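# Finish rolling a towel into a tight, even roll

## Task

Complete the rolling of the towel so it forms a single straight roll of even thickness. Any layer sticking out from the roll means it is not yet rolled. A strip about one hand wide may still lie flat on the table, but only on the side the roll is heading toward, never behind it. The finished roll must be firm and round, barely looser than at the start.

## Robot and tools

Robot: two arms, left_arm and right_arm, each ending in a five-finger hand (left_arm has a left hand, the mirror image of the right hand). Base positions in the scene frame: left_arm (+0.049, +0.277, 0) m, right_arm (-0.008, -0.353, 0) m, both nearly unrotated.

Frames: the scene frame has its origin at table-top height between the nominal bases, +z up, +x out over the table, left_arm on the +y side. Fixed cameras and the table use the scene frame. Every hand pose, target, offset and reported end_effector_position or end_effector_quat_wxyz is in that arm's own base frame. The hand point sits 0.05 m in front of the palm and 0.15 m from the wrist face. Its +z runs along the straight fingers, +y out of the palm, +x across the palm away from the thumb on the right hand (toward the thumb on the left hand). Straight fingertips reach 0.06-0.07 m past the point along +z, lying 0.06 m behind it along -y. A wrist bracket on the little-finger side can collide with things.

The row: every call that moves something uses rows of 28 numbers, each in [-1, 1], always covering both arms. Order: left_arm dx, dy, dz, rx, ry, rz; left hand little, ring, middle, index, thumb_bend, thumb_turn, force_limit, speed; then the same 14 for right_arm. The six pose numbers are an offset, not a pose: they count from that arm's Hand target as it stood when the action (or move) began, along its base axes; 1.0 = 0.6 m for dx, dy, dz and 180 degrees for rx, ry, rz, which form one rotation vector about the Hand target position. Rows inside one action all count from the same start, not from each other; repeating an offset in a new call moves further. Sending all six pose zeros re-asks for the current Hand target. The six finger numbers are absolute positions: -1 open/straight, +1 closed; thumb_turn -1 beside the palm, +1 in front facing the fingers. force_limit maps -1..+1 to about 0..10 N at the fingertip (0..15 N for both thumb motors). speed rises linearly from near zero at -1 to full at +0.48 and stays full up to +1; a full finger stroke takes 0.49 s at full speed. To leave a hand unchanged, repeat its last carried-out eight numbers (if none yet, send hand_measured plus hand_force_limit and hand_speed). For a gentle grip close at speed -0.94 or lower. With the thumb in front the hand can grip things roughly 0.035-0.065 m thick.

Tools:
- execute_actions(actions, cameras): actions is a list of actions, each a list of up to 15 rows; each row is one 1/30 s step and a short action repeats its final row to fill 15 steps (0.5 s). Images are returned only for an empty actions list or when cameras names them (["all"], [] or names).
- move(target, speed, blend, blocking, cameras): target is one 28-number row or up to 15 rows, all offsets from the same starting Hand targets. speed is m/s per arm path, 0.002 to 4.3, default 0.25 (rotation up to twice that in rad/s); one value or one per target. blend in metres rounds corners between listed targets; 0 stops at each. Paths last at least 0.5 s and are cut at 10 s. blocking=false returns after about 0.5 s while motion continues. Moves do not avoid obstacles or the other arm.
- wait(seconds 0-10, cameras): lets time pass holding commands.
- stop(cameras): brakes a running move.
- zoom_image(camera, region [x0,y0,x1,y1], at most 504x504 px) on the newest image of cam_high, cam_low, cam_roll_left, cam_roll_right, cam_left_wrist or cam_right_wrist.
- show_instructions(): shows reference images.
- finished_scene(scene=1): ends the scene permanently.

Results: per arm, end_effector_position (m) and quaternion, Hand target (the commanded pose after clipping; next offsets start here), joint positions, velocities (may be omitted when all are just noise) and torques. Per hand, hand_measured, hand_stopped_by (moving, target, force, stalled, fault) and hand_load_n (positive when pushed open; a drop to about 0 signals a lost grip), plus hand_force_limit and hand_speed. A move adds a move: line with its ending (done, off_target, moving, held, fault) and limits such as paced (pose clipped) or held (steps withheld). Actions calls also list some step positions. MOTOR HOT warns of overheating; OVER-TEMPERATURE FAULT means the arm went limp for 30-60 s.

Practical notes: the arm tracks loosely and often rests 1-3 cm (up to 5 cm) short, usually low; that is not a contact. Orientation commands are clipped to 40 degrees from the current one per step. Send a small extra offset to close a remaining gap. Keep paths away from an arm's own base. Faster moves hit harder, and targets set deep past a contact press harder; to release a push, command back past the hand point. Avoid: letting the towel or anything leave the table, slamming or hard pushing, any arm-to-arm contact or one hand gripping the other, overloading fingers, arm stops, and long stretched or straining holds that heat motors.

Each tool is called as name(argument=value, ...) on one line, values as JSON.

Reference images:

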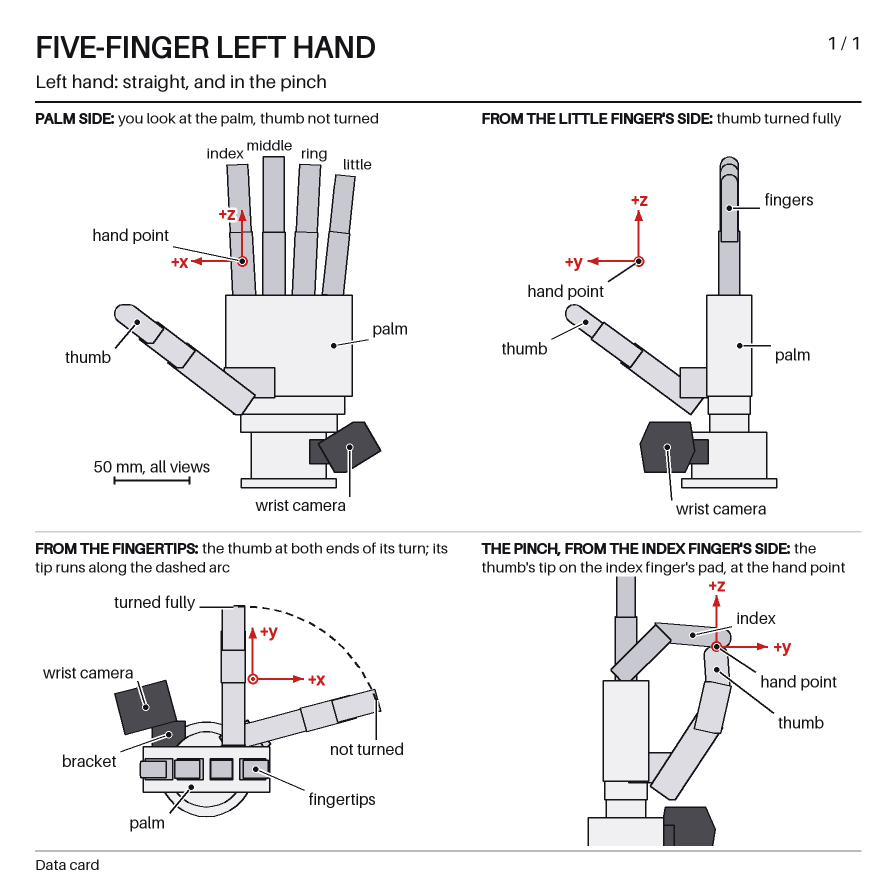

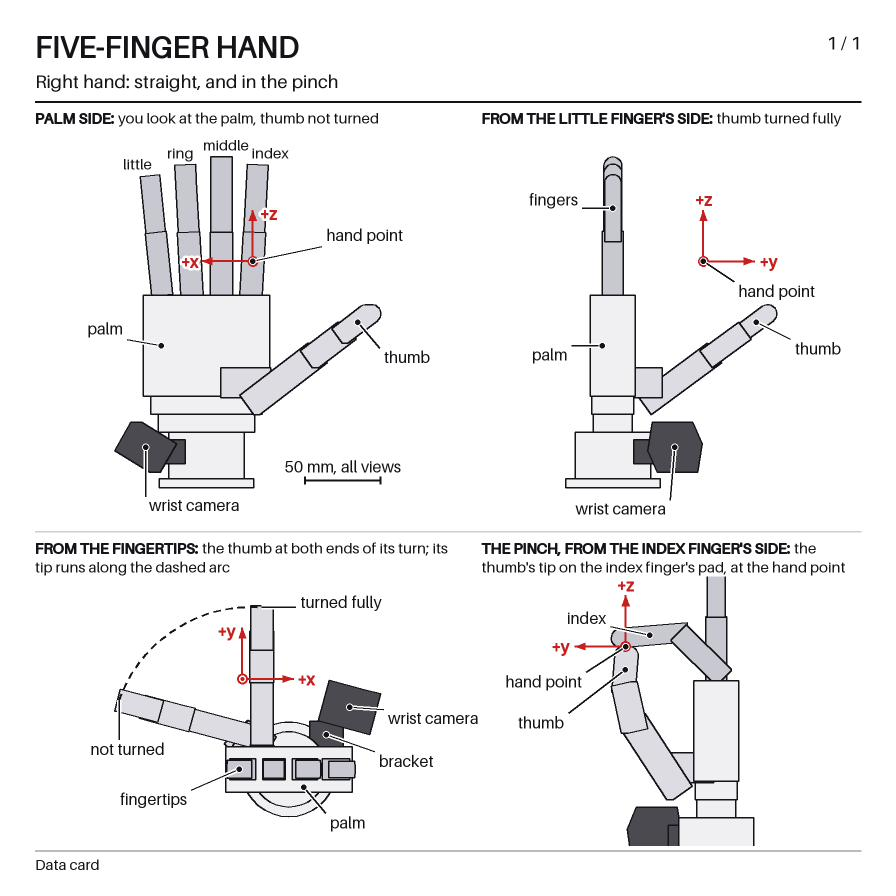

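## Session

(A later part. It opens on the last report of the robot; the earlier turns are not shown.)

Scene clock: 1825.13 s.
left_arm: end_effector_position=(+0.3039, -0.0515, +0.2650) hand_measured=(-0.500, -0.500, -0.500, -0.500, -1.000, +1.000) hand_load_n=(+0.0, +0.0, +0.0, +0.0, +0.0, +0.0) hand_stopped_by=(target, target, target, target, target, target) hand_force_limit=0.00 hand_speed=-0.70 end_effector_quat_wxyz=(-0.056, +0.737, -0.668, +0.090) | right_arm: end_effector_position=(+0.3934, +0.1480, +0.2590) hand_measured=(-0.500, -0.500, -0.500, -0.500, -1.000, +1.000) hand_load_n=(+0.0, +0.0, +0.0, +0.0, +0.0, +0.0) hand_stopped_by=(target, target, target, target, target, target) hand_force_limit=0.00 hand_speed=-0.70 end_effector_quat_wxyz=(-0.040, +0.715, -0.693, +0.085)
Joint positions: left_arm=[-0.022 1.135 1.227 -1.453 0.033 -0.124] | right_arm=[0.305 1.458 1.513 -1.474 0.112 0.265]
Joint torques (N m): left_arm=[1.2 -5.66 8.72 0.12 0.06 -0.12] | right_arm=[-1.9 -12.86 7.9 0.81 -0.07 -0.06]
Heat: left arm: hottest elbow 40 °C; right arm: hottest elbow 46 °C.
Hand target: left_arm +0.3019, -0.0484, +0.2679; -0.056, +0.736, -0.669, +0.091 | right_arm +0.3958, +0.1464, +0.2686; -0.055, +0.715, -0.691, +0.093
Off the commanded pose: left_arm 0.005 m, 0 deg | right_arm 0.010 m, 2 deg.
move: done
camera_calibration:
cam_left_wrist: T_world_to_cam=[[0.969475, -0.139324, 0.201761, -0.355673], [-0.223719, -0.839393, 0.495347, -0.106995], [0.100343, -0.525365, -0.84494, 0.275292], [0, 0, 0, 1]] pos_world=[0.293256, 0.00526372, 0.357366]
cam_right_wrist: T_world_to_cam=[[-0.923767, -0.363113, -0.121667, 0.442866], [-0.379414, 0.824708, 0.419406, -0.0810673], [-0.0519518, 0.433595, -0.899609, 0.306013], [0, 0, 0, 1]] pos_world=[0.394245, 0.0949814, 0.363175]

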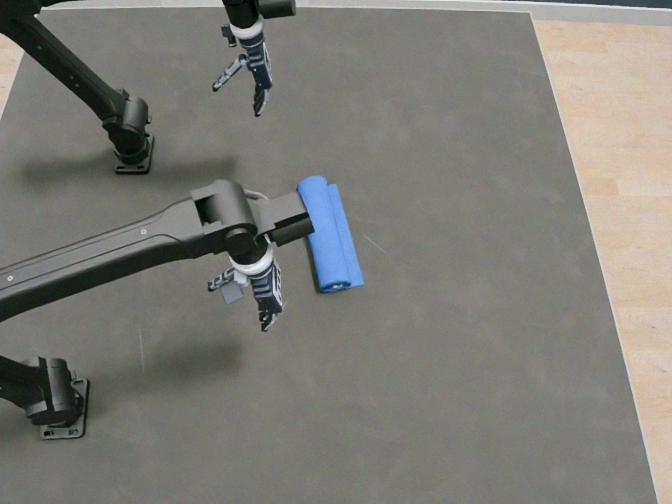

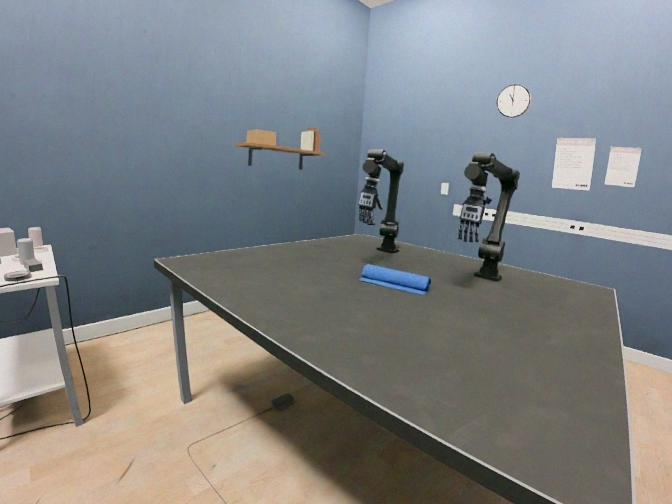

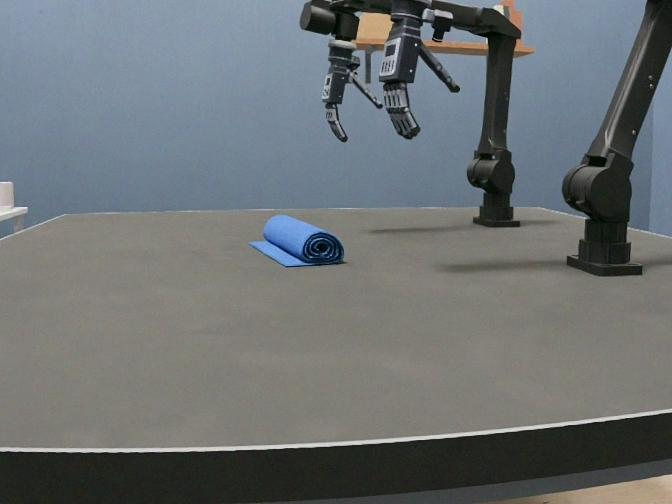

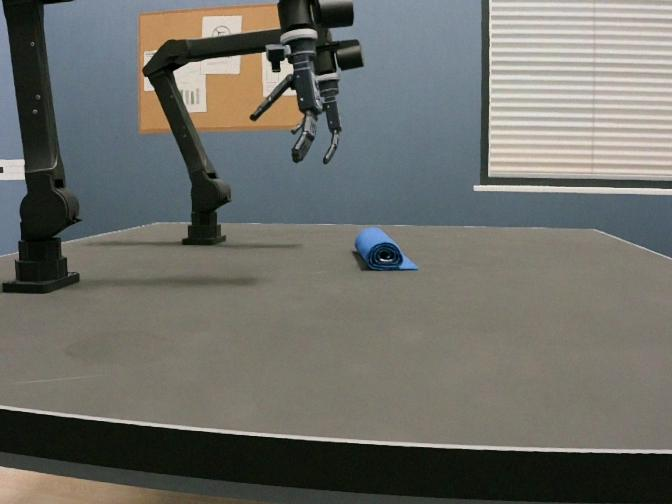

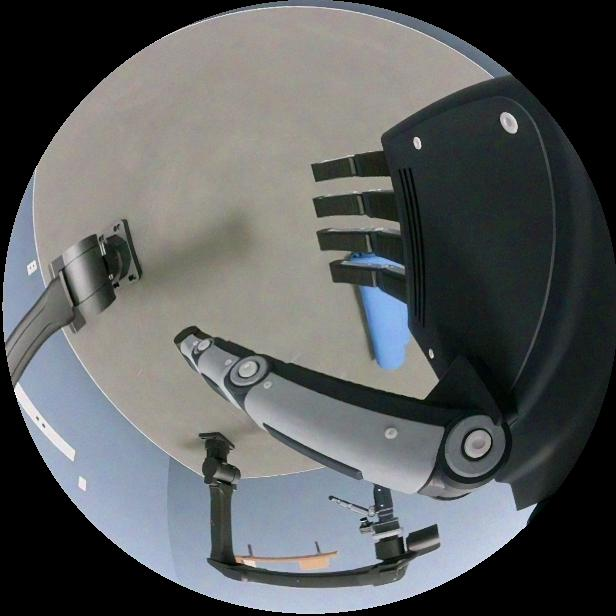

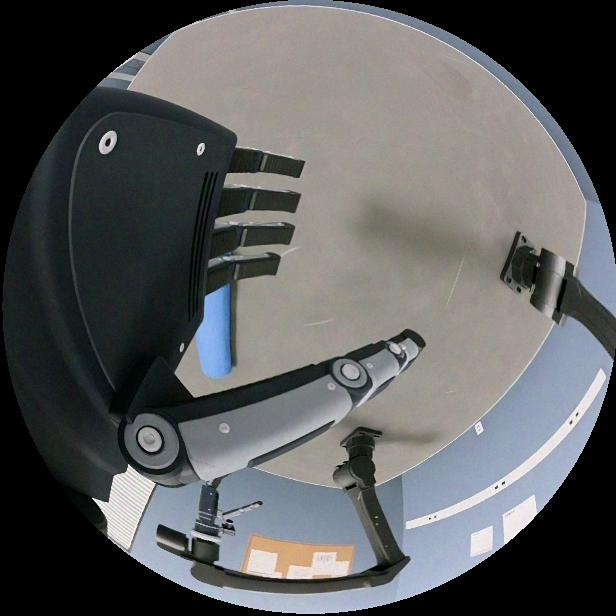

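wait(seconds=2, cameras=["cam_roll_left","cam_roll_right"])

zoom_image(camera="cam_roll_left", region=[240, 200, 360, 280])

Scene clock: 1829.67 s.
left_arm: end_effector_position=(+0.3039, -0.0515, +0.2650) hand_measured=(-0.500, -0.500, -0.500, -0.500, -1.000, +1.000) hand_load_n=(+0.0, +0.0, +0.0, +0.0, +0.0, +0.0) hand_stopped_by=(target, target, target, target, target, target) hand_force_limit=0.00 hand_speed=-0.70 end_effector_quat_wxyz=(-0.056, +0.737, -0.668, +0.090) | right_arm: end_effector_position=(+0.3934, +0.1480, +0.2590) hand_measured=(-0.500, -0.500, -0.500, -0.500, -1.000, +1.000) hand_load_n=(+0.0, +0.0, +0.0, +0.0, +0.0, +0.0) hand_stopped_by=(target, target, target, target, target, target) hand_force_limit=0.00 hand_speed=-0.70 end_effector_quat_wxyz=(-0.040, +0.715, -0.693, +0.085)
Joint positions: left_arm=[-0.022 1.135 1.227 -1.453 0.033 -0.124] | right_arm=[0.305 1.458 1.513 -1.474 0.112 0.265]
Joint torques (N m): left_arm=[1.2 -5.6 8.7 0.12 0.06 -0.12] | right_arm=[-1.79 -12.81 7.9 0.81 -0.07 -0.07]
Heat: left arm: hottest elbow 41 °C; right arm: hottest elbow 45 °C.
Hand target: left_arm +0.3019, -0.0484, +0.2679; -0.056, +0.736, -0.669, +0.091 | right_arm +0.3958, +0.1464, +0.2686; -0.055, +0.715, -0.691, +0.093
Off the commanded pose: left_arm 0.005 m, 0 deg | right_arm 0.010 m, 2 deg.
wait: 2.00 s; at rest from the start
Images, in order (width x height): cam_roll_left 672x504, cam_roll_right 672x504.

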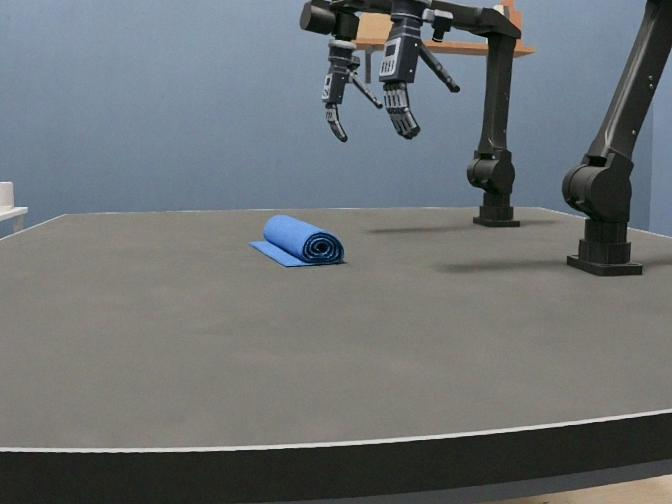

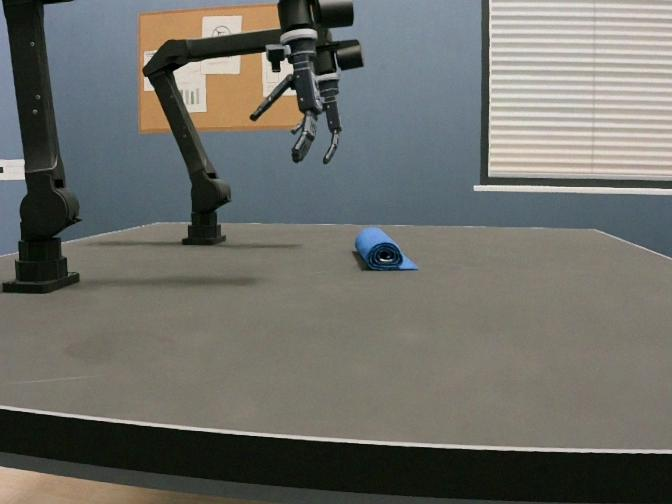

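Scaled by 4.200.

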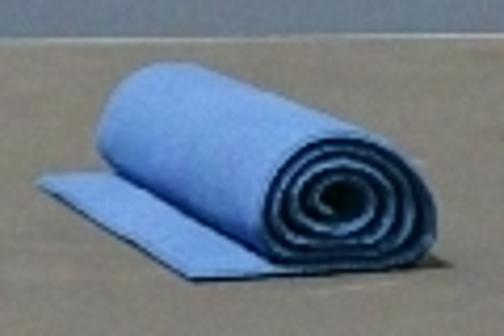

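The roll hasn't moved since both hands were taken away. It is straight and round, and about 3 cm of towel lies flat ahead of it.

finished_scene()

The scene is finished: the task was done.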